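## Task

Again, fit the two printed parts together so they match the assembled example on the stand.

## Robot and tools

Robot: two arms, left_arm and right_arm, each with seven joints and a parallel gripper. left_arm's fingers can fold. A part held near the fingertips (the outer quarter of each pad) is squeezed normally. A part held deeper toward the palm may be pulled in, held loosely or not at all, or squeezed harder than asked. A fingertip pushed into a surface folds easily unless the gripper is fully closed, so watch for silent contact. right_arm's fingers are rigid.

Frames: all hand positions (metres) and quat_wxyz in results use the scene frame. Its origin is at table-top height midway between the nominal bases. +z points up, +x points out over the table, and left_arm sits on the +y side (image sides may differ). Calibrated bases: left_arm (+0.009, +0.334, 0) with quat (+1.000, 0, 0, +0.014); right_arm (-0.041, -0.300, 0) with quat (+1.000, 0, 0, +0.010). Printed hand poses can be wrong by a few cm, more at long reach. Gripper axes: the fingers point along its +z, and they close along its y. end_effector_position is the point between the closed pads. The fingertips extend about 33 mm past it for gaps up to 40 mm, and only about 9 mm when wide open.

Row layout (used by every motion tool): 20 plain numbers. The first 10 are for left_arm and the next 10 for right_arm, even if only one arm moves. Each arm's 10 numbers are 7 absolute joint angles in radians, then gripper position, force_limit and speed. The joint order is forearm roll, upper arm roll, shoulder, elbow, wrist roll, wrist pitch, waist. Stated ranges: forearm roll -2.876..2.876, upper arm roll -2.901..2.901, shoulder -1.836..1.836, elbow -3.077..-0.117, wrist roll -3.051..3.051, wrist pitch 0.440..4.622, waist -2.901..2.901. Real ends may differ by 0.018 rad. Targets too far outside are refused, and targets past a real end are clipped, reported as "joint sent to its limit". Keep targets at least 0.05 rad inside an end, because overshooting a stated end triggers a torque fault.

Gripper numbers are each in [-1, 1] and absolute. position: +1 is fully open (140 mm), about -0.8 brings the pads together, and -1 closes until blocked. force_limit sets pad force on parts up to 40 mm wide after a slow close: about 14 N at -1, 40 N at 0, 58 N at +1. speed sets finger speed: about 30 mm/s at -1, 140 at 0, 250 at +1. Faster closes grip harder, up to about 116 N on a rigid part. Both start at +1. To keep a gripper unchanged, repeat its last three numbers. To grip harder while held, raise force_limit and nudge position (for example -1 to -0.98). To grip softer, reopen and close slowly.

execute_actions: actions is a list of actions. Each action is a table of up to 15 rows, one row per 1/30 s step; a short table repeats its final row. cameras lists camera names, ["all"] or []. By default images come only with an empty actions list, which also shows the scene number and task.

move: target is one row, or a list of up to 15 rows visited in order within about 10 s. Joints travel in sync, so the hand follows a curve, and nothing avoids obstacles. speed is the peak rad/s of the joint with the longest way to go, 0.01 to 5.26 (default 0.5), one number or one per target. blend, in rad, rounds corners at intermediate targets; 0 stops at each. blocking=false returns after about 0.5 s while motion continues, and a new move replaces it. A later target's gripper numbers are applied only once the arms are at rest there. The result adds a "move:" line: done, off_target (at rest more than 0.01 rad away), moving, held or fault, plus limits=held if steps were withheld.

wait: seconds 0 to 10; arms keep their last command and a running move continues. stop: brakes a running move; the fingers keep moving. zoom_image: camera (cam_high, cam_low, cam_bench, cam_left_wrist, cam_right_wrist) and region [x0, y0, x1, y1] in pixels of its latest image, at most 504 by 504. All cameras are 672x504. set_collision_behavior: contact_force_n 20, 40 or 85 (starts at 40); not allowed during a move. clear_fault: arm, to clear a reported torque or force fault. finished_scene: scene is the current scene number; this ends the scene for good, so the assembly must hold on its own first.

Result lines: Joint positions and Joint velocities (rad, rad/s, in the joint order above); Joint targets, the angles currently commanded; Tool commands; position_measured in counts (3 open, about 75 for 100 mm, 139 for 60 mm, 200 for 20 mm, 230 pads touching). object_status: 0 moving, 1 blocked while opening, 2 blocked while closing (a grip), 3 reached the target or pads met. A grip should read 2, and the status can lag 0.2 to 1.7 s. Joint torques, External joint torques and Flange force (gripper axes) hint at contact but include weight and error. "joint command not followed" means the clearance check altered steps. MOTOR HOT warns of an upcoming over-temperature stop of 30 to 60 s.

Avoid: dropping parts or letting anything leave the table; releasing a moving part; fast collisions with the table, stand or fixed objects; the two arms touching, including one gripper closing on the other's fingers; and hard squeezes on a part still resting on something. Net outside force at 40 N, or joint contact torque at its load limit (waist, shoulder 35; upper arm roll 32; elbow 30; forearm roll, wrist pitch, wrist roll 12 N m), stops the arm until clear_fault. Exceeding joint speed limits also faults. If a grip pins a faulted arm, open first. Long holds and stretched poses heat motors.

Each tool is called after "Request:" in YAML: its name, and indented under it one key for each argument.

## Session

Request:
execute_actions:
  actions: []

Request:
zoom_image:
  camera: "cam_bench"
  region: [150, 110, 350, 280]

Request:
zoom_image:
  camera: "cam_high"
  region: [250, 130, 430, 310]

Scene clock: 0.00 s.
left_arm: end_effector_position=(+0.8235, +0.0426, +0.2653) position_measured=3 object_status=3 end_effector_quat_wxyz=(+0.107, -0.308, +0.647, -0.689) | right_arm: end_effector_position=(+0.3218, -0.5641, +0.2723) position_measured=3 object_status=3 end_effector_quat_wxyz=(+0.017, +0.957, -0.252, +0.146)
Joint names: [forearm roll, upper arm roll, shoulder, elbow, wrist roll, wrist pitch, waist]
Joint positions: left_arm=[-1.96 -0.31 0.658 -1.666 2.199 2.208 0.116] | right_arm=[0.02 -0.119 -0.595 -2.6 -1.723 2.291 -0.568]
Joint velocities: within noise
Joint torques (N m): no reading
External joint torques (N m): no reading
Flange force (N): no reading
Joint targets: left_arm=[-1.960 -0.310 0.658 -1.666 2.199 2.208 0.116] | right_arm=[0.020 -0.119 -0.595 -2.600 -1.723 2.291 -0.568]
Tool commands: left_gripper/position=+1.0 left_gripper/force_limit=+1.0 left_gripper/speed=+1.0 right_gripper/position=+1.0 right_gripper/force_limit=+1.0 right_gripper/speed=+1.0

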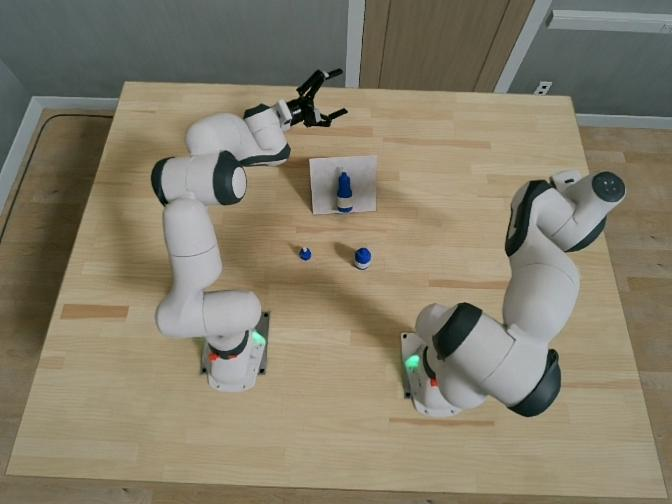

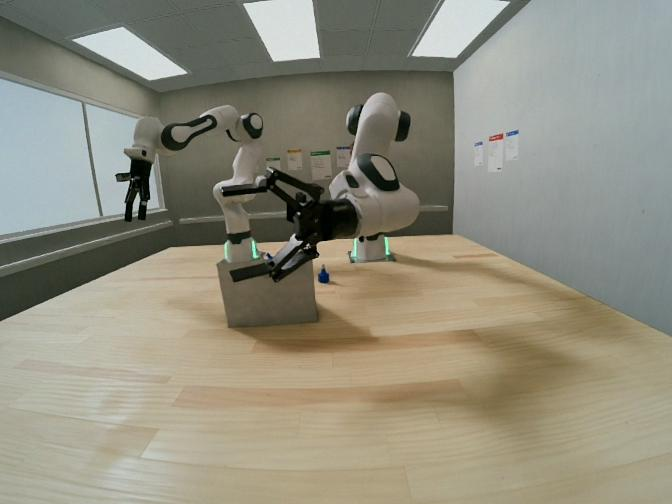

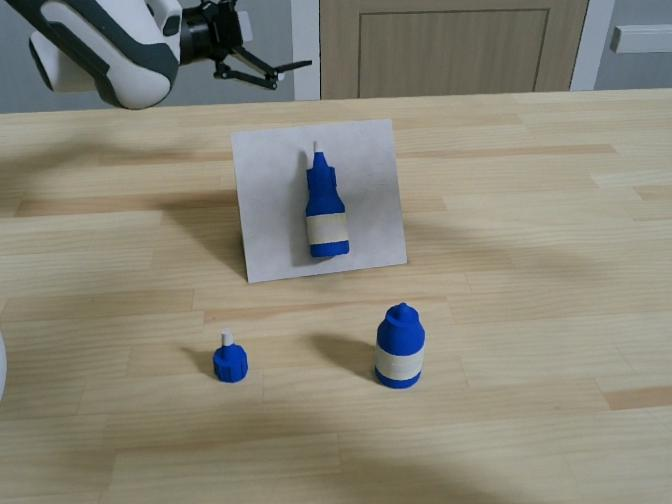

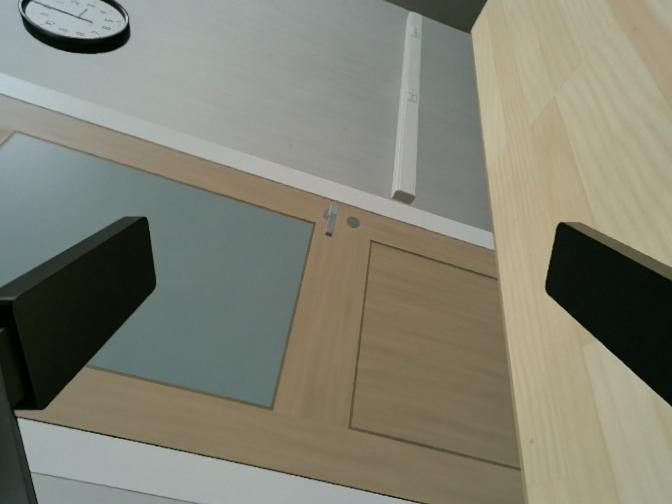

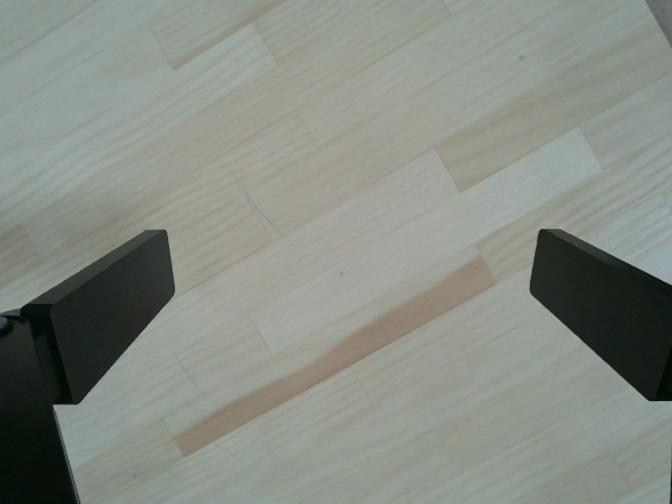

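Scaled by 2.520 from the camera's 672x504 image, which has a finer 960x720 frame.

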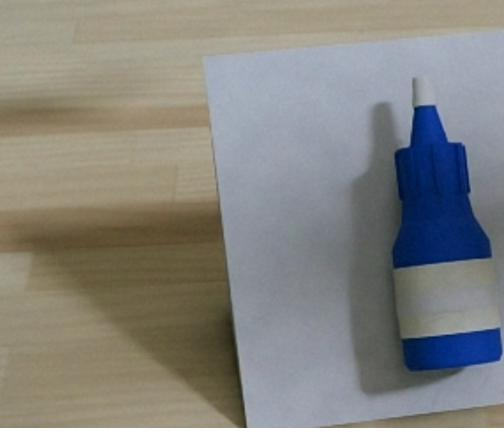

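Scaled by 2.800 from the camera's 672x504 image, which has a finer 960x720 frame.

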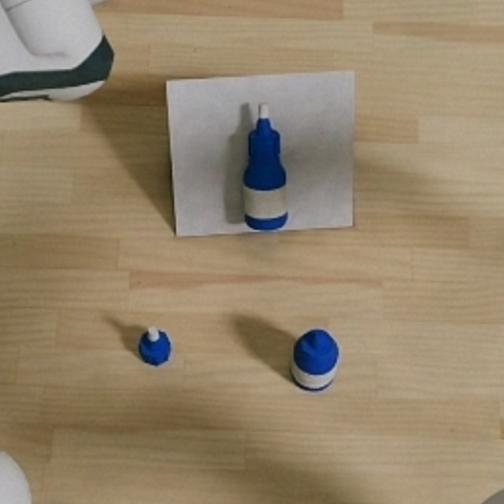

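Request:
zoom_image:
  camera: "cam_bench"
  region: [200, 320, 260, 390]

Request:
zoom_image:
  camera: "cam_bench"
  region: [360, 295, 440, 395]

Request:
zoom_image:
  camera: "cam_bench"
  region: [295, 135, 355, 205]

Scaled by 7.200 from the camera's 672x504 image, which has a finer 960x720 frame.

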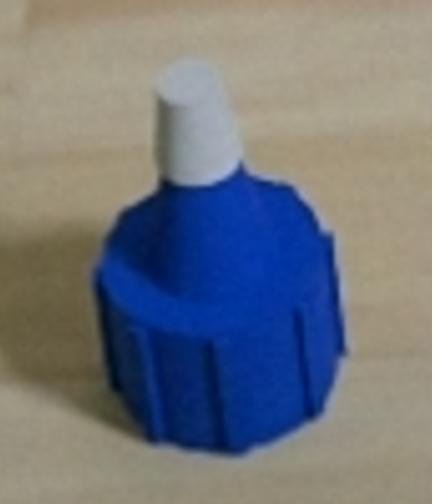

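Scaled by 5.040 from the camera's 672x504 image, which has a finer 960x720 frame.

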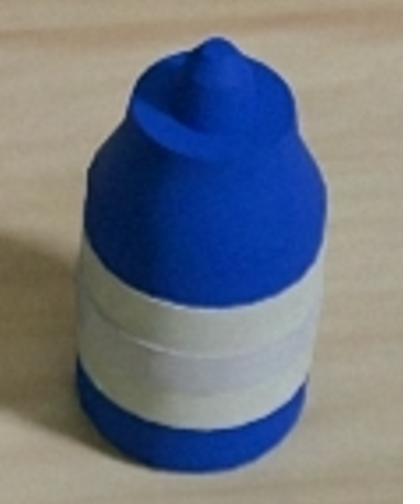

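Scaled by 7.200 from the camera's 672x504 image, which has a finer 960x720 frame.

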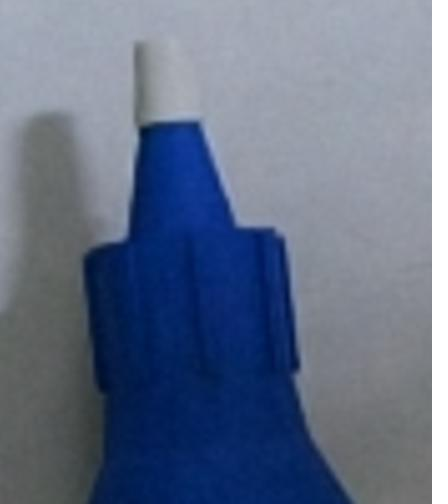

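Request:
move:
  target: [-1.960,-0.310,0.658,-1.666,2.199,2.208,0.116,1,1,1, 0,0,0.104,-2.101,-0.708,2.205,0.842,0.05,-0.05,0]
  speed: 0.8
  cameras: ["cam_right_wrist","cam_bench","cam_high"]

Request:
zoom_image:
  camera: "cam_right_wrist"
  region: [230, 120, 470, 360]

Scene clock: 69.77 s.
left_arm: end_effector_position=(+0.8235, +0.0426, +0.2653) position_measured=3 object_status=3 end_effector_quat_wxyz=(+0.107, -0.308, +0.647, -0.689) | right_arm: end_effector_position=(+0.3237, +0.1273, +0.1595) position_measured=123 object_status=3 end_effector_quat_wxyz=(-0.002, +1.000, +0.003, +0.000)
Joint names: [forearm roll, upper arm roll, shoulder, elbow, wrist roll, wrist pitch, waist]
Joint positions: left_arm=[-1.96 -0.31 0.658 -1.666 2.199 2.208 0.116] | right_arm=[0.004 0.001 0.103 -2.102 -0.715 2.207 0.843]
Joint velocities: left_arm=[within noise] | right_arm=[0 -0.001 0 0 0.005 -0.001 0.002]
Joint torques (N m): left_arm=[-0.74 -7.38 -45.62 20.53 0.01 -2 0.25] | right_arm=[0.09 0.22 -34.48 22.33 0.38 2.35 -0.17]
External joint torques (N m): left_arm=[0 -0.81 2.64 -1.44 0.1 -0.04 0.12] | right_arm=[-0.55 0.05 0.42 -1.17 0.38 -0.3 -0.24]
Flange force (N): left_arm=[-0.9 4.1 0.5] | right_arm=[-2.3 1.8 1.1]
Joint targets: left_arm=[-1.960 -0.310 0.658 -1.666 2.199 2.208 0.116] | right_arm=[0.000 0.000 0.104 -2.101 -0.708 2.205 0.842]
move: done
Images, in order (width x height): cam_high 672x504, cam_bench 672x504, cam_right_wrist 672x504.

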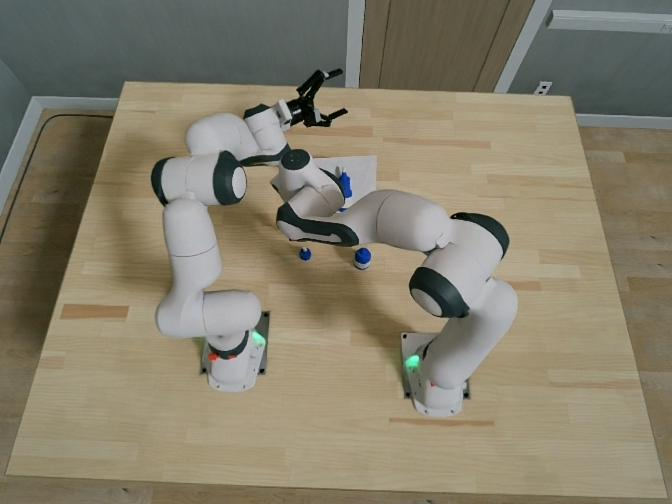

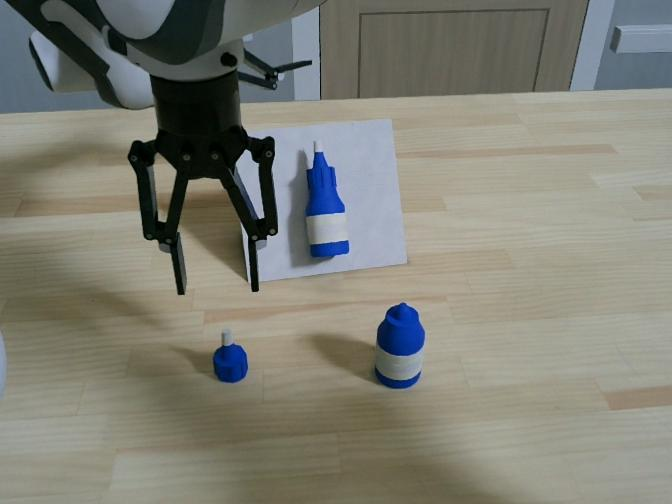

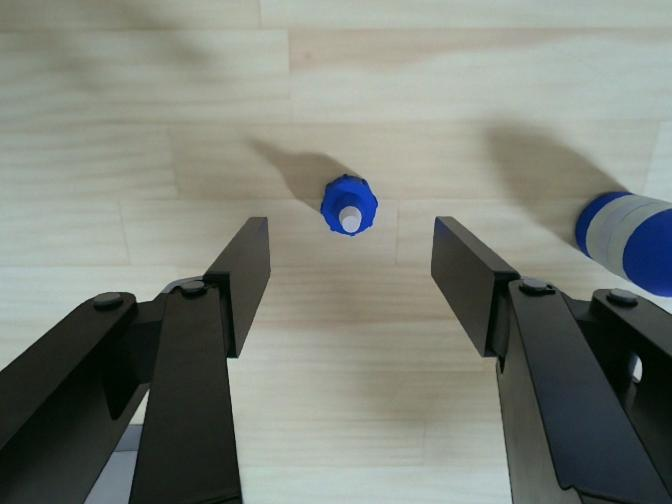

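Scaled by 2.100 from the camera's 672x504 image, which has a finer 960x720 frame.

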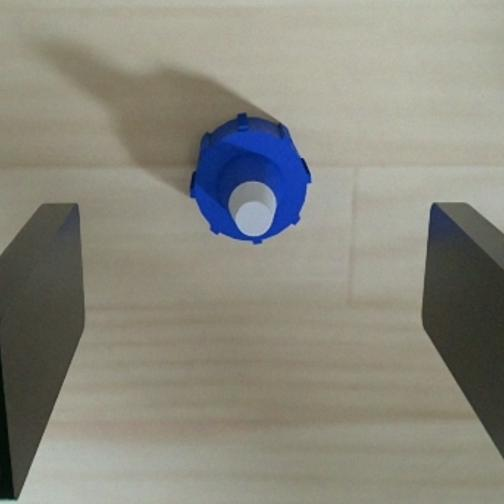

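Request:
move:
  target:
    - [-1.960,-0.310,0.658,-1.666,2.199,2.208,0.116,1,1,1, 0,0,0.191,-2.185,-0.405,2.376,0.849,0.05,-0.05,0]
    - [-1.960,-0.310,0.658,-1.666,2.199,2.208,0.116,1,1,1, 0,0,0.283,-2.204,-0.405,2.4875,0.849,0.05,-0.05,0]
  speed: [0.4,0.2]
  blend: [0.02,0]
  cameras: ["cam_right_wrist","cam_bench"]

Request:
zoom_image:
  camera: "cam_bench"
  region: [160, 280, 300, 400]

Scene clock: 122.63 s.
left_arm: end_effector_position=(+0.8235, +0.0426, +0.2653) position_measured=3 object_status=3 end_effector_quat_wxyz=(+0.107, -0.308, +0.647, -0.689) | right_arm: end_effector_position=(+0.3169, +0.1234, +0.0406) position_measured=123 object_status=3 end_effector_quat_wxyz=(+0.000, +0.989, -0.146, -0.002)
Joint names: [forearm roll, upper arm roll, shoulder, elbow, wrist roll, wrist pitch, waist]
Joint positions: left_arm=[-1.96 -0.31 0.658 -1.666 2.199 2.208 0.116] | right_arm=[0.004 0.001 0.282 -2.204 -0.412 2.485 0.848]
Joint velocities: left_arm=[within noise] | right_arm=[0 0 0 -0.002 0.007 0.004 0.001]
Joint torques (N m): left_arm=[-0.75 -7.41 -45.75 20.52 -0.03 -2 0.27] | right_arm=[-0.06 0.42 -37.48 18.85 0.3 3.05 0.56]
External joint torques (N m): left_arm=[-0.02 -0.87 2.42 -1.37 0.06 -0.05 0.13] | right_arm=[-0.52 0.01 0.03 -1.53 0.3 0.44 0.39]
Flange force (N): left_arm=[-0.6 3.8 0.3] | right_arm=[-3.6 5.2 1.4]
Joint targets: left_arm=[-1.960 -0.310 0.658 -1.666 2.199 2.208 0.116] | right_arm=[0.000 0.000 0.283 -2.204 -0.405 2.487 0.849]
move: done
Images, in order (width x height): cam_bench 672x504, cam_right_wrist 672x504.

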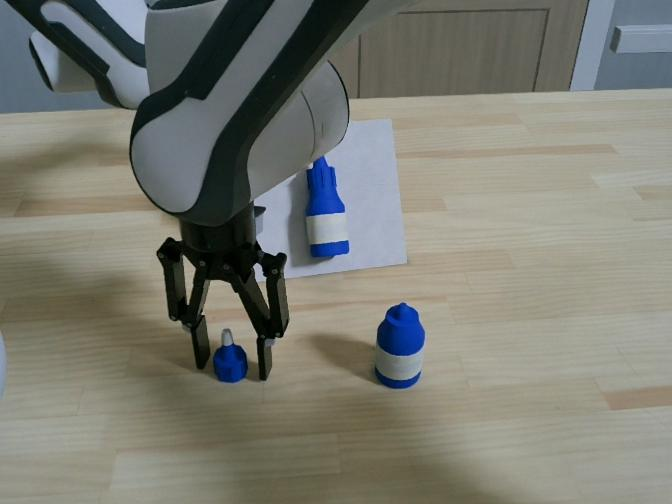

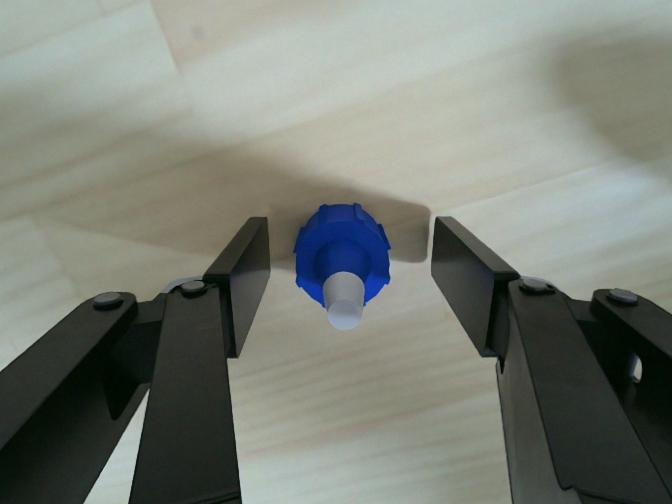

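Scaled by 3.600 from the camera's 672x504 image, which has a finer 960x720 frame.

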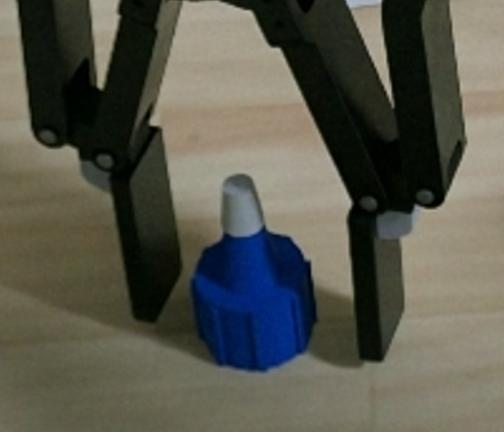

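Request:
move:
  target: [-1.960,-0.310,0.658,-1.666,2.199,2.208,0.116,1,1,1, 0,0,0.292,-2.1905,-0.402,2.4825,0.852,0.05,-0.05,0]
  speed: 0.1
  cameras: ["cam_right_wrist"]

Request:
zoom_image:
  camera: "cam_right_wrist"
  region: [230, 180, 470, 360]

Scene clock: 141.60 s.
left_arm: end_effector_position=(+0.8235, +0.0426, +0.2653) position_measured=3 object_status=3 end_effector_quat_wxyz=(+0.107, -0.308, +0.647, -0.689) | right_arm: end_effector_position=(+0.3187, +0.1282, +0.0411) position_measured=123 object_status=3 end_effector_quat_wxyz=(-0.002, +0.989, -0.147, +0.000)
Joint names: [forearm roll, upper arm roll, shoulder, elbow, wrist roll, wrist pitch, waist]
Joint positions: left_arm=[-1.96 -0.31 0.658 -1.666 2.199 2.208 0.116] | right_arm=[0.004 0.001 0.29 -2.192 -0.408 2.485 0.851]
Joint torques (N m): left_arm=[-0.76 -7.4 -45.65 20.48 0.08 -2.03 0.3] | right_arm=[-0.06 0.4 -37.32 19.49 0.36 2.34 0.59]
External joint torques (N m): left_arm=[-0.02 -0.74 2.55 -1.42 0.17 -0.06 0.32] | right_arm=[-0.53 0.18 0.37 -0.85 0.36 -0.26 0.63]
Flange force (N): left_arm=[-0.7 4.2 0.0] | right_arm=[-2.3 1.1 0.3]
Joint targets: left_arm=[-1.960 -0.310 0.658 -1.666 2.199 2.208 0.116] | right_arm=[0.000 0.000 0.292 -2.191 -0.402 2.482 0.852]
move: done
Images, in order (width x height): cam_right_wrist 672x504.

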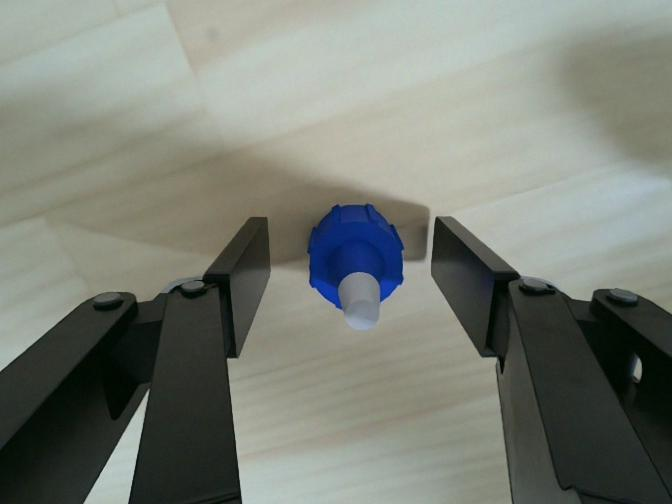

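Scaled by 2.100 from the camera's 672x504 image, which has a finer 960x720 frame.

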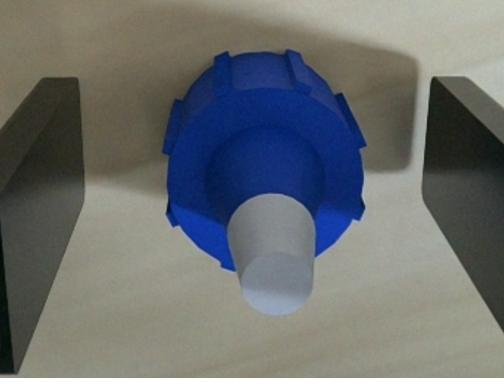

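Request:
execute_actions:
  actions:
    - [[-1.960,-0.310,0.658,-1.666,2.199,2.208,0.116,1,1,1,0,0,0.2915,-2.1910,-0.405,2.4828,0.8485,0.05,-0.05,0]]
    - [[-1.960,-0.310,0.658,-1.666,2.199,2.208,0.116,1,1,1,0,0,0.2915,-2.1910,-0.405,2.4828,0.8485,-1,-0.05,-1]]
    - [[-1.960,-0.310,0.658,-1.666,2.199,2.208,0.116,1,1,1,0,0,0.2915,-2.1910,-0.405,2.4828,0.8485,-1,-0.05,-1]]
    - [[-1.960,-0.310,0.658,-1.666,2.199,2.208,0.116,1,1,1,0,0,0.2915,-2.1910,-0.405,2.4828,0.8485,-1,-0.05,-1]]
    - [[-1.960,-0.310,0.658,-1.666,2.199,2.208,0.116,1,1,1,0,0,0.2915,-2.1910,-0.405,2.4828,0.8485,-1,-0.05,-1]]
  cameras: ["cam_right_wrist","cam_bench"]

Request:
zoom_image:
  camera: "cam_right_wrist"
  region: [230, 180, 470, 360]

Scene clock: 163.83 s.
left_arm: end_effector_position=(+0.8235, +0.0426, +0.2653) position_measured=3 object_status=3 end_effector_quat_wxyz=(+0.107, -0.308, +0.647, -0.689) | right_arm: end_effector_position=(+0.3194, +0.1279, +0.0412) position_measured=177 object_status=2 end_effector_quat_wxyz=(-0.002, +0.989, -0.148, +0.000)
Joint names: [forearm roll, upper arm roll, shoulder, elbow, wrist roll, wrist pitch, waist]
Joint positions: left_arm=[-1.96 -0.31 0.658 -1.666 2.199 2.208 0.116] | right_arm=[0.004 0.001 0.29 -2.191 -0.407 2.485 0.85]
Joint torques (N m): left_arm=[-0.73 -7.31 -45.66 20.55 0.03 -2.02 0.32] | right_arm=[-0.08 0.42 -36.98 18.94 0.15 2.37 -0.56]
External joint torques (N m): left_arm=[0 -0.71 2.58 -1.37 0.11 -0.06 0.25] | right_arm=[-0.55 0.17 1.05 -1.63 0.15 -0.27 -0.56]
External joint torques at the end of the 1st action: left_arm=[0 -0.65 2.58 -1.49 0.09 -0.03 0.37] | right_arm=[-0.53 0.16 0.4 -1.26 0.15 -0.24 -0.55]
External joint torques at the end of the 2nd action: left_arm=[-0.02 -0.78 2.45 -1.31 0.13 -0.03 0.22] | right_arm=[-0.53 0.11 0.27 -1.17 0.15 -0.22 -0.59]
External joint torques at the end of the 3rd action: left_arm=[-0.01 -0.74 2.62 -1.42 0.08 -0.04 0.28] | right_arm=[-0.52 0.09 0.38 -1.39 0.15 -0.23 -0.67]
External joint torques at the end of the 4th action: left_arm=[-0.02 -0.7 2.53 -1.36 0.09 -0.03 0.4] | right_arm=[-0.55 0.24 0.89 -1.43 0.17 -0.2 -0.45]
Flange force (N): left_arm=[-1.0 4.1 0.3] | right_arm=[-1.1 3.0 1.8]
Flange force at the end of the 1st action (N): left_arm=[-0.7 4.1 -0.2] | right_arm=[-1.2 3.2 0.5]
Flange force at the end of the 2nd action (N): left_arm=[-0.8 3.9 0.3] | right_arm=[-1.1 3.2 0.3]
Flange force at the end of the 3rd action (N): left_arm=[-0.9 4.1 0.2] | right_arm=[-1.2 3.8 0.5]
Flange force at the end of the 4th action (N): left_arm=[-0.9 4.0 0.1] | right_arm=[-1.2 2.7 1.6]
Joint targets: left_arm=[-1.960 -0.310 0.658 -1.666 2.199 2.208 0.116] | right_arm=[0.000 0.000 0.291 -2.191 -0.405 2.483 0.849]
Images, in order (width x height): cam_bench 672x504, cam_right_wrist 672x504.

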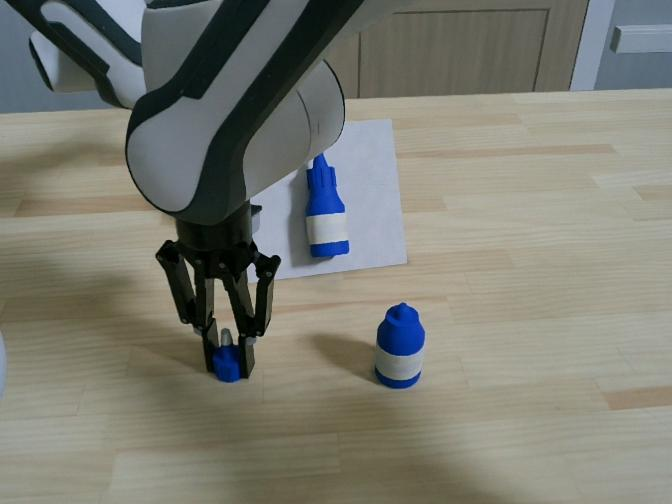

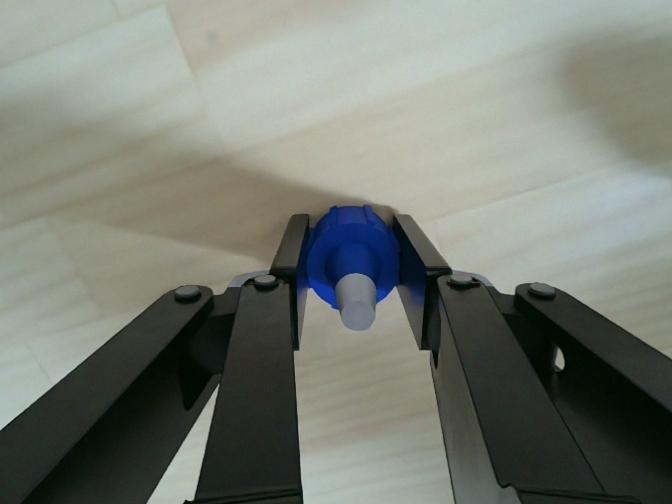

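Scaled by 2.100 from the camera's 672x504 image, which has a finer 960x720 frame.

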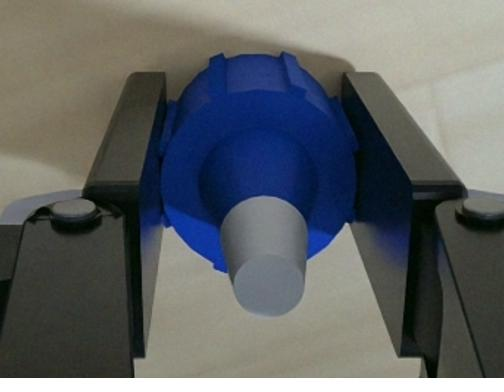

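Request:
move:
  target:
    - [-1.960,-0.310,0.658,-1.666,2.199,2.208,0.116,1,1,1, 0,0,0.200,-2.171,-0.405,2.371,0.8485,-1,-0.05,-1]
    - [-1.960,-0.310,0.658,-1.666,2.199,2.208,0.116,1,1,1, 0,0,-0.241,-2.259,-0.802,2.018,0.749,-1,-0.05,-1]
  speed: [0.3,0.5]
  blend: [0.03,0]
  cameras: ["cam_right_wrist","cam_bench","cam_low"]

Request:
zoom_image:
  camera: "cam_right_wrist"
  region: [400, 80, 600, 260]

Request:
zoom_image:
  camera: "cam_right_wrist"
  region: [270, 180, 430, 340]

Scene clock: 208.03 s.
left_arm: end_effector_position=(+0.8235, +0.0426, +0.2653) position_measured=3 object_status=3 end_effector_quat_wxyz=(+0.107, -0.308, +0.647, -0.689) | right_arm: end_effector_position=(+0.3001, +0.0317, +0.2492) position_measured=177 object_status=2 end_effector_quat_wxyz=(-0.002, +1.000, -0.003, -0.001)
Joint names: [forearm roll, upper arm roll, shoulder, elbow, wrist roll, wrist pitch, waist]
Joint positions: left_arm=[-1.96 -0.31 0.658 -1.666 2.199 2.208 0.116] | right_arm=[0.004 0 -0.24 -2.258 -0.795 2.02 0.75]
Joint velocities: left_arm=[within noise] | right_arm=[0.001 0 0.001 0 -0.004 0 0.001]
Joint torques (N m): left_arm=[-0.75 -7.39 -45.62 20.54 0.02 -2 0.26] | right_arm=[0.22 0.24 -24.36 22.62 -0.21 2.37 -0.63]
External joint torques (N m): left_arm=[-0.02 -0.69 2.61 -1.35 0.11 -0.04 0.33] | right_arm=[-0.51 0.43 -0.54 -1.88 -0.21 -0.27 -0.64]
Flange force (N): left_arm=[-1.1 4.1 0.4] | right_arm=[-4.9 5.6 2.4]
Joint targets: left_arm=[-1.960 -0.310 0.658 -1.666 2.199 2.208 0.116] | right_arm=[0.000 0.000 -0.241 -2.259 -0.802 2.018 0.749]
move: done
Images, in order (width x height): cam_low 672x504, cam_bench 672x504, cam_right_wrist 672x504.

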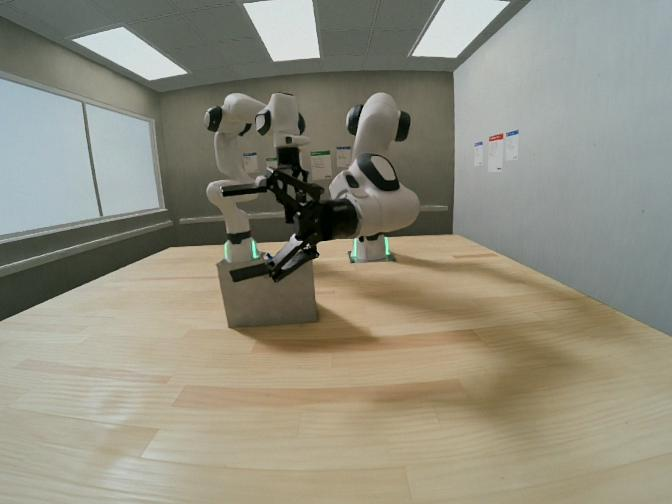

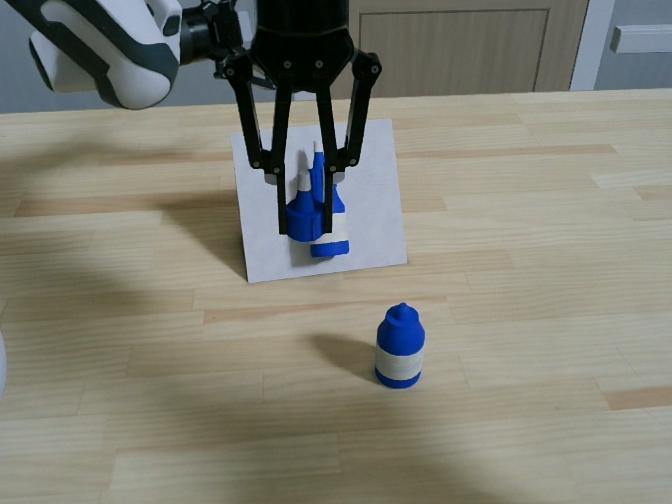

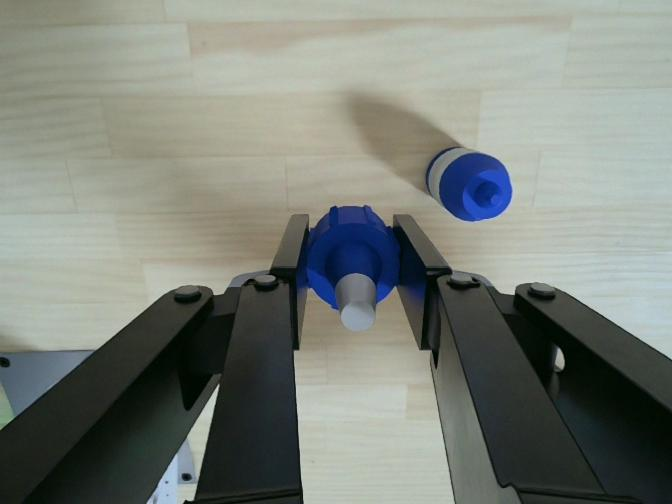

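Scaled by 2.520 from the camera's 672x504 image, which has a finer 960x720 frame.

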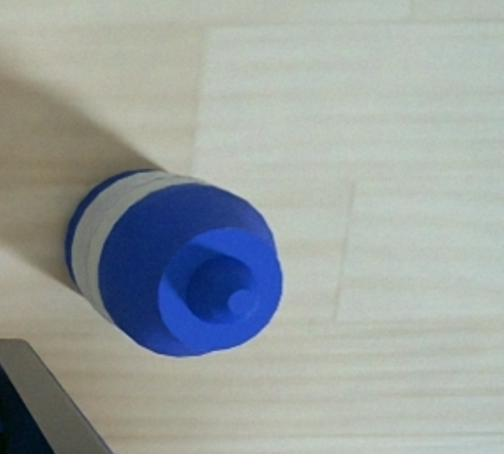

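Scaled by 3.150 from the camera's 672x504 image, which has a finer 960x720 frame.

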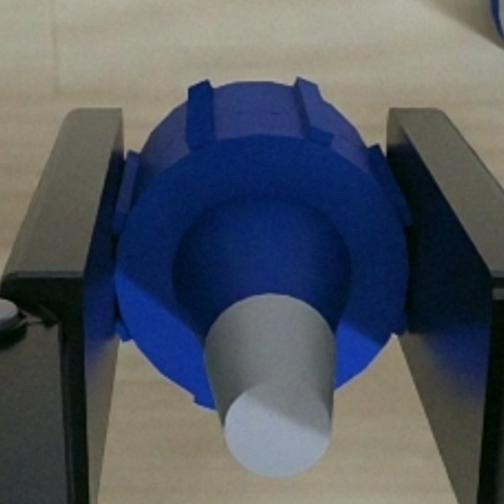

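Request:
move:
  target: [-1.960,-0.310,0.658,-1.666,2.199,2.208,0.116,1,1,1, 0,0,-0.348,-2.579,-0.986,2.231,0.565,-1,-0.05,-1]
  speed: 0.3
  cameras: ["cam_right_wrist","cam_bench","cam_high"]

Request:
zoom_image:
  camera: "cam_bench"
  region: [340, 200, 480, 400]

Request:
zoom_image:
  camera: "cam_right_wrist"
  region: [260, 130, 440, 340]

Request:
zoom_image:
  camera: "cam_high"
  region: [330, 220, 400, 280]

Scene clock: 257.73 s.
left_arm: end_effector_position=(+0.8235, +0.0426, +0.2653) position_measured=3 object_status=3 end_effector_quat_wxyz=(+0.107, -0.308, +0.647, -0.689) | right_arm: end_effector_position=(+0.3014, -0.0721, +0.1684) position_measured=177 object_status=2 end_effector_quat_wxyz=(+0.000, +1.000, -0.004, -0.003)
Joint names: [forearm roll, upper arm roll, shoulder, elbow, wrist roll, wrist pitch, waist]
Joint positions: left_arm=[-1.96 -0.31 0.658 -1.666 2.199 2.208 0.116] | right_arm=[0.003 0 -0.346 -2.578 -0.979 2.228 0.566]
Joint velocities: left_arm=[within noise] | right_arm=[0 0.002 0 0.001 -0.007 0 0]
Joint torques (N m): left_arm=[-0.75 -7.36 -45.69 20.48 0.08 -2 0.33] | right_arm=[0.19 0.1 -19.94 21.18 -0.15 3 -0.59]
External joint torques (N m): left_arm=[-0.02 -0.86 2.33 -1.33 0.17 -0.05 0.16] | right_arm=[-0.45 0.39 -1.21 -1.98 -0.15 0.37 -0.61]
Flange force (N): left_arm=[-0.3 3.9 0.1] | right_arm=[-7.6 5.9 2.0]
Joint targets: left_arm=[-1.960 -0.310 0.658 -1.666 2.199 2.208 0.116] | right_arm=[0.000 0.000 -0.348 -2.579 -0.986 2.231 0.565]
move: done
Images, in order (width x height): cam_high 672x504, cam_bench 672x504, cam_right_wrist 672x504.

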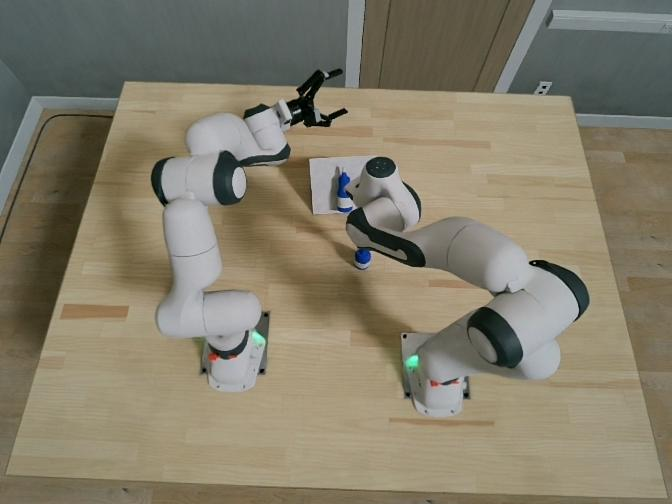

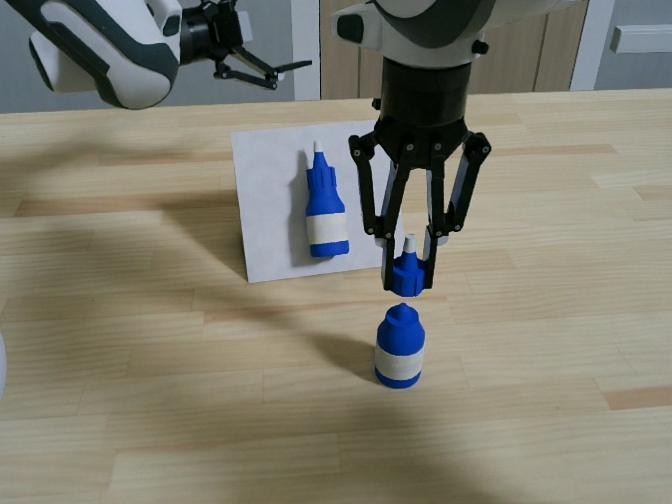

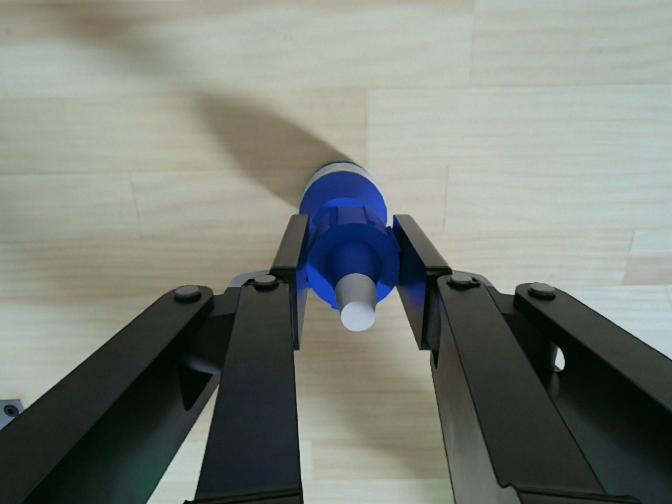

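Scaled by 2.520 from the camera's 672x504 image, which has a finer 960x720 frame.

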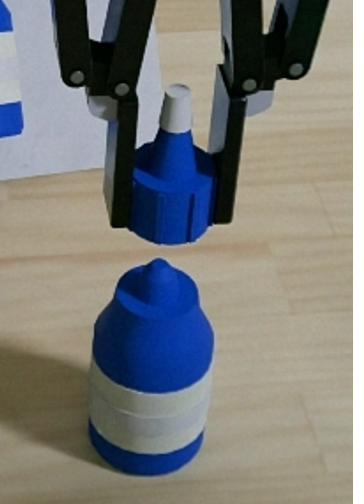

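Scaled by 2.400 from the camera's 672x504 image, which has a finer 960x720 frame.

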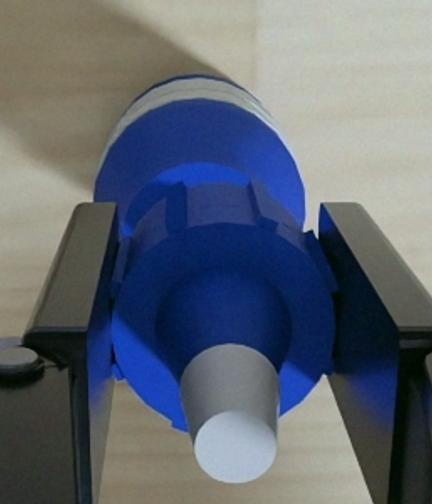

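Scaled by 7.200 from the camera's 672x504 image, which has a finer 960x720 frame.

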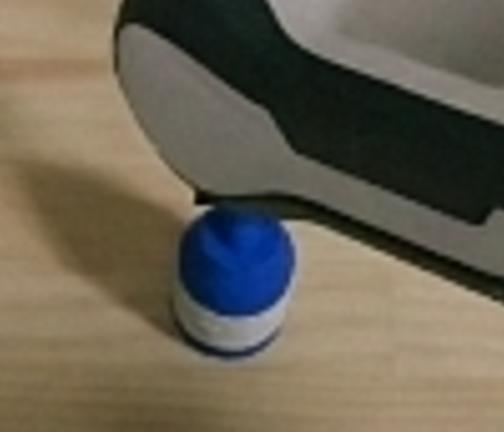

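Request:
move:
  target: [-1.960,-0.310,0.658,-1.666,2.199,2.208,0.116,1,1,1, 0,0,-0.319,-2.597,-0.978,2.2775,0.573,-1,-0.05,-1]
  speed: 0.15
  cameras: ["cam_right_wrist","cam_bench"]

Request:
zoom_image:
  camera: "cam_bench"
  region: [340, 200, 480, 400]

Request:
zoom_image:
  camera: "cam_right_wrist"
  region: [260, 130, 440, 340]

Scene clock: 317.40 s.
left_arm: end_effector_position=(+0.8235, +0.0426, +0.2653) position_measured=3 object_status=3 end_effector_quat_wxyz=(+0.107, -0.308, +0.647, -0.689) | right_arm: end_effector_position=(+0.3012, -0.0695, +0.1542) position_measured=177 object_status=2 end_effector_quat_wxyz=(-0.001, +1.000, +0.000, -0.001)
Joint names: [forearm roll, upper arm roll, shoulder, elbow, wrist roll, wrist pitch, waist]
Joint positions: left_arm=[-1.96 -0.31 0.658 -1.666 2.199 2.208 0.116] | right_arm=[0.003 0 -0.321 -2.596 -0.981 2.274 0.572]
Joint velocities: left_arm=[within noise] | right_arm=[0.001 0 0 -0.001 0 0.003 0.001]
Joint torques (N m): left_arm=[-0.74 -7.43 -45.68 20.54 0 -2.02 0.31] | right_arm=[0.15 0.12 -19.18 20.98 0.17 2.97 0.62]
External joint torques (N m): left_arm=[-0.01 -0.84 2.6 -1.43 0.08 -0.05 0.22] | right_arm=[-0.47 0.32 -0.02 -1.68 0.17 0.36 0.53]
Flange force (N): left_arm=[-0.8 4.1 0.3] | right_arm=[-4.7 1.9 3.2]
Joint targets: left_arm=[-1.960 -0.310 0.658 -1.666 2.199 2.208 0.116] | right_arm=[0.000 0.000 -0.319 -2.597 -0.978 2.277 0.573]
move: done
Images, in order (width x height): cam_bench 672x504, cam_right_wrist 672x504.

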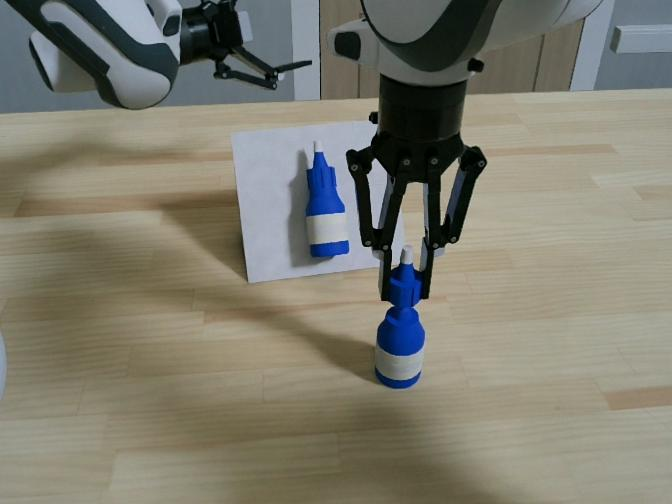

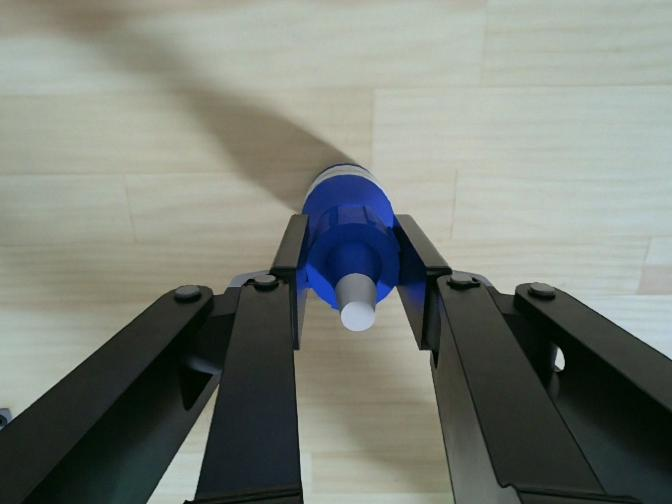

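Scaled by 2.520 from the camera's 672x504 image, which has a finer 960x720 frame.

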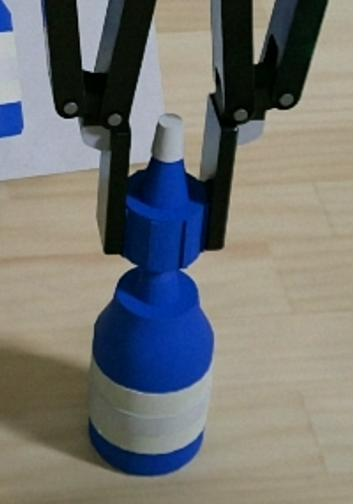

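Scaled by 2.400 from the camera's 672x504 image, which has a finer 960x720 frame.

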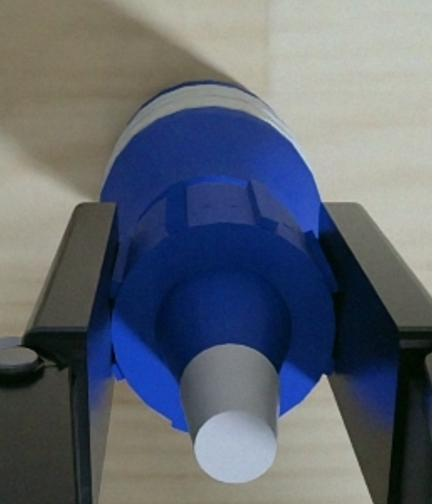

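Request:
zoom_image:
  camera: "cam_bench"
  region: [370, 240, 440, 330]

Request:
zoom_image:
  camera: "cam_bench"
  region: [360, 320, 440, 400]

Request:
zoom_image:
  camera: "cam_right_wrist"
  region: [290, 150, 410, 260]

Scaled by 5.600 from the camera's 672x504 image, which has a finer 960x720 frame.

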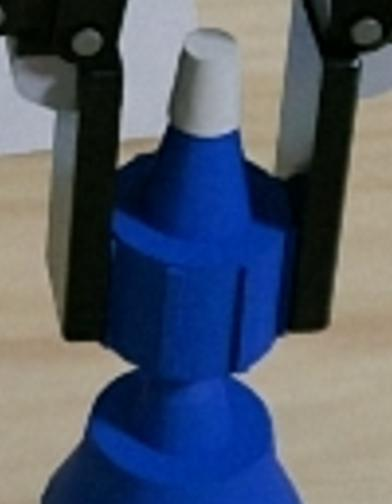

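Scaled by 6.300 from the camera's 672x504 image, which has a finer 960x720 frame.

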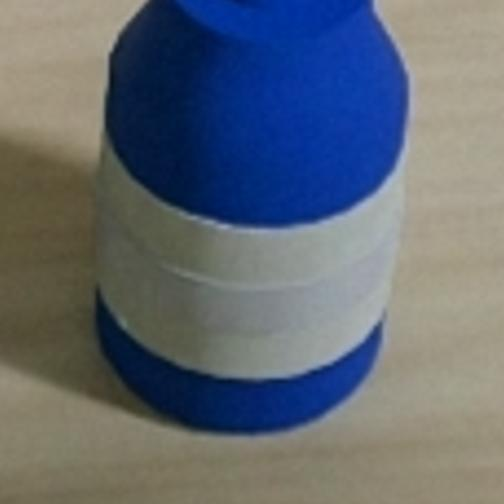

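Scaled by 4.200 from the camera's 672x504 image, which has a finer 960x720 frame.

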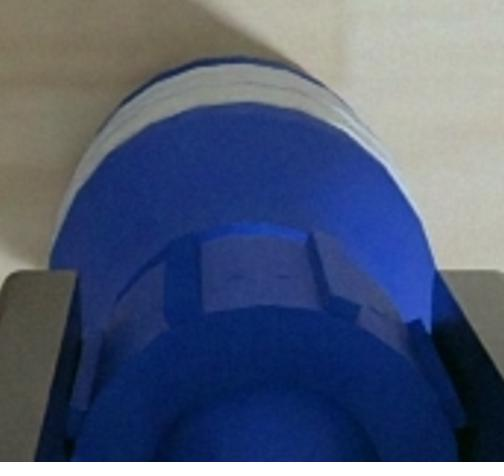

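Request:
move:
  target: [-1.960,-0.310,0.658,-1.666,2.199,2.208,0.116,1,1,1, 0,0,-0.329,-2.601,-0.972,2.2726,0.5786,-1,-0.05,-1]
  speed: 0.1
  cameras: ["cam_right_wrist","cam_bench"]

Request:
zoom_image:
  camera: "cam_bench"
  region: [370, 240, 440, 330]

Request:
zoom_image:
  camera: "cam_right_wrist"
  region: [290, 150, 410, 260]

Scene clock: 432.27 s.
left_arm: end_effector_position=(+0.8235, +0.0426, +0.2653) position_measured=3 object_status=3 end_effector_quat_wxyz=(+0.107, -0.308, +0.647, -0.689) | right_arm: end_effector_position=(+0.2993, -0.0680, +0.1551) position_measured=177 object_status=2 end_effector_quat_wxyz=(-0.001, +1.000, +0.001, +0.000)
Joint names: [forearm roll, upper arm roll, shoulder, elbow, wrist roll, wrist pitch, waist]
Joint positions: left_arm=[-1.96 -0.31 0.658 -1.666 2.199 2.208 0.116] | right_arm=[0.003 0 -0.327 -2.6 -0.978 2.275 0.577]
Joint torques (N m): left_arm=[-0.73 -7.3 -45.66 20.49 0.04 -2 0.26] | right_arm=[0.16 0.03 -20.29 20.89 0.34 2.38 0.47]
External joint torques (N m): left_arm=[0 -0.6 2.55 -1.41 0.12 -0.03 0.32] | right_arm=[-0.46 0.36 -1.15 -1.88 0.34 -0.26 0.51]
Flange force (N): left_arm=[-0.9 4.0 0.1] | right_arm=[-8.5 4.0 -0.3]
Joint targets: left_arm=[-1.960 -0.310 0.658 -1.666 2.199 2.208 0.116] | right_arm=[0.000 0.000 -0.329 -2.601 -0.972 2.273 0.579]
move: done
Images, in order (width x height): cam_bench 672x504, cam_right_wrist 672x504.

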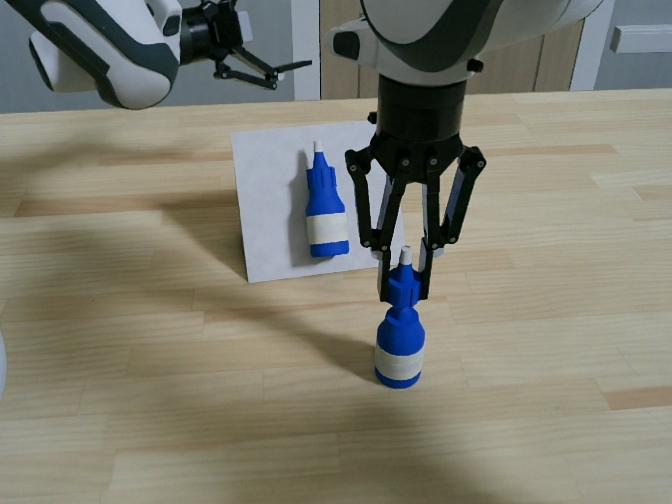

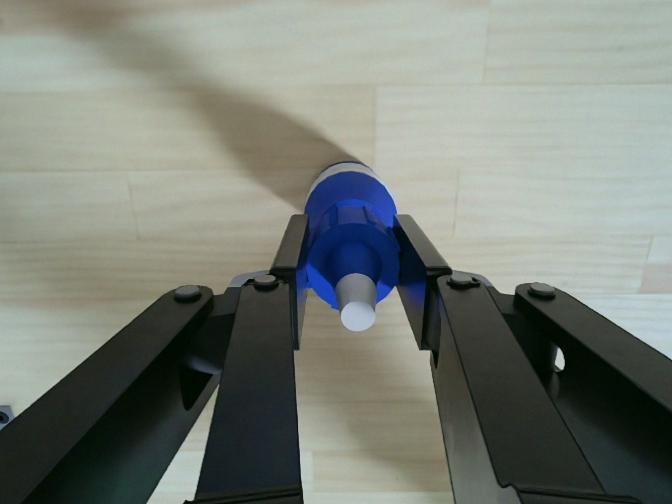

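Scaled by 5.600 from the camera's 672x504 image, which has a finer 960x720 frame.

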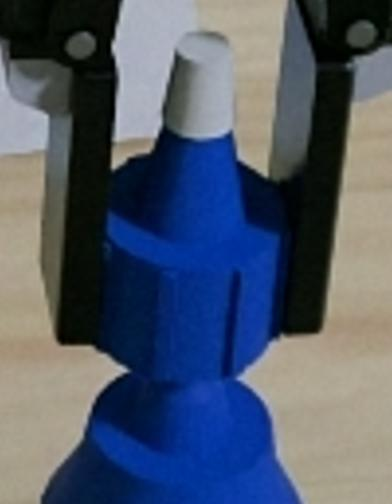

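Scaled by 4.200 from the camera's 672x504 image, which has a finer 960x720 frame.

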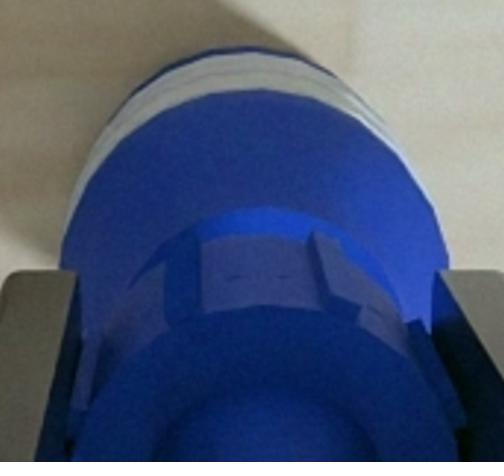

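Request:
zoom_image:
  camera: "cam_bench"
  region: [384, 284, 424, 328]

Scaled by 11.455 from the camera's 672x504 image, which has a finer 960x720 frame.

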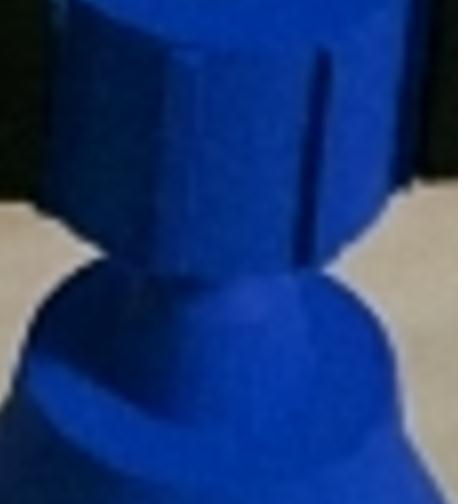

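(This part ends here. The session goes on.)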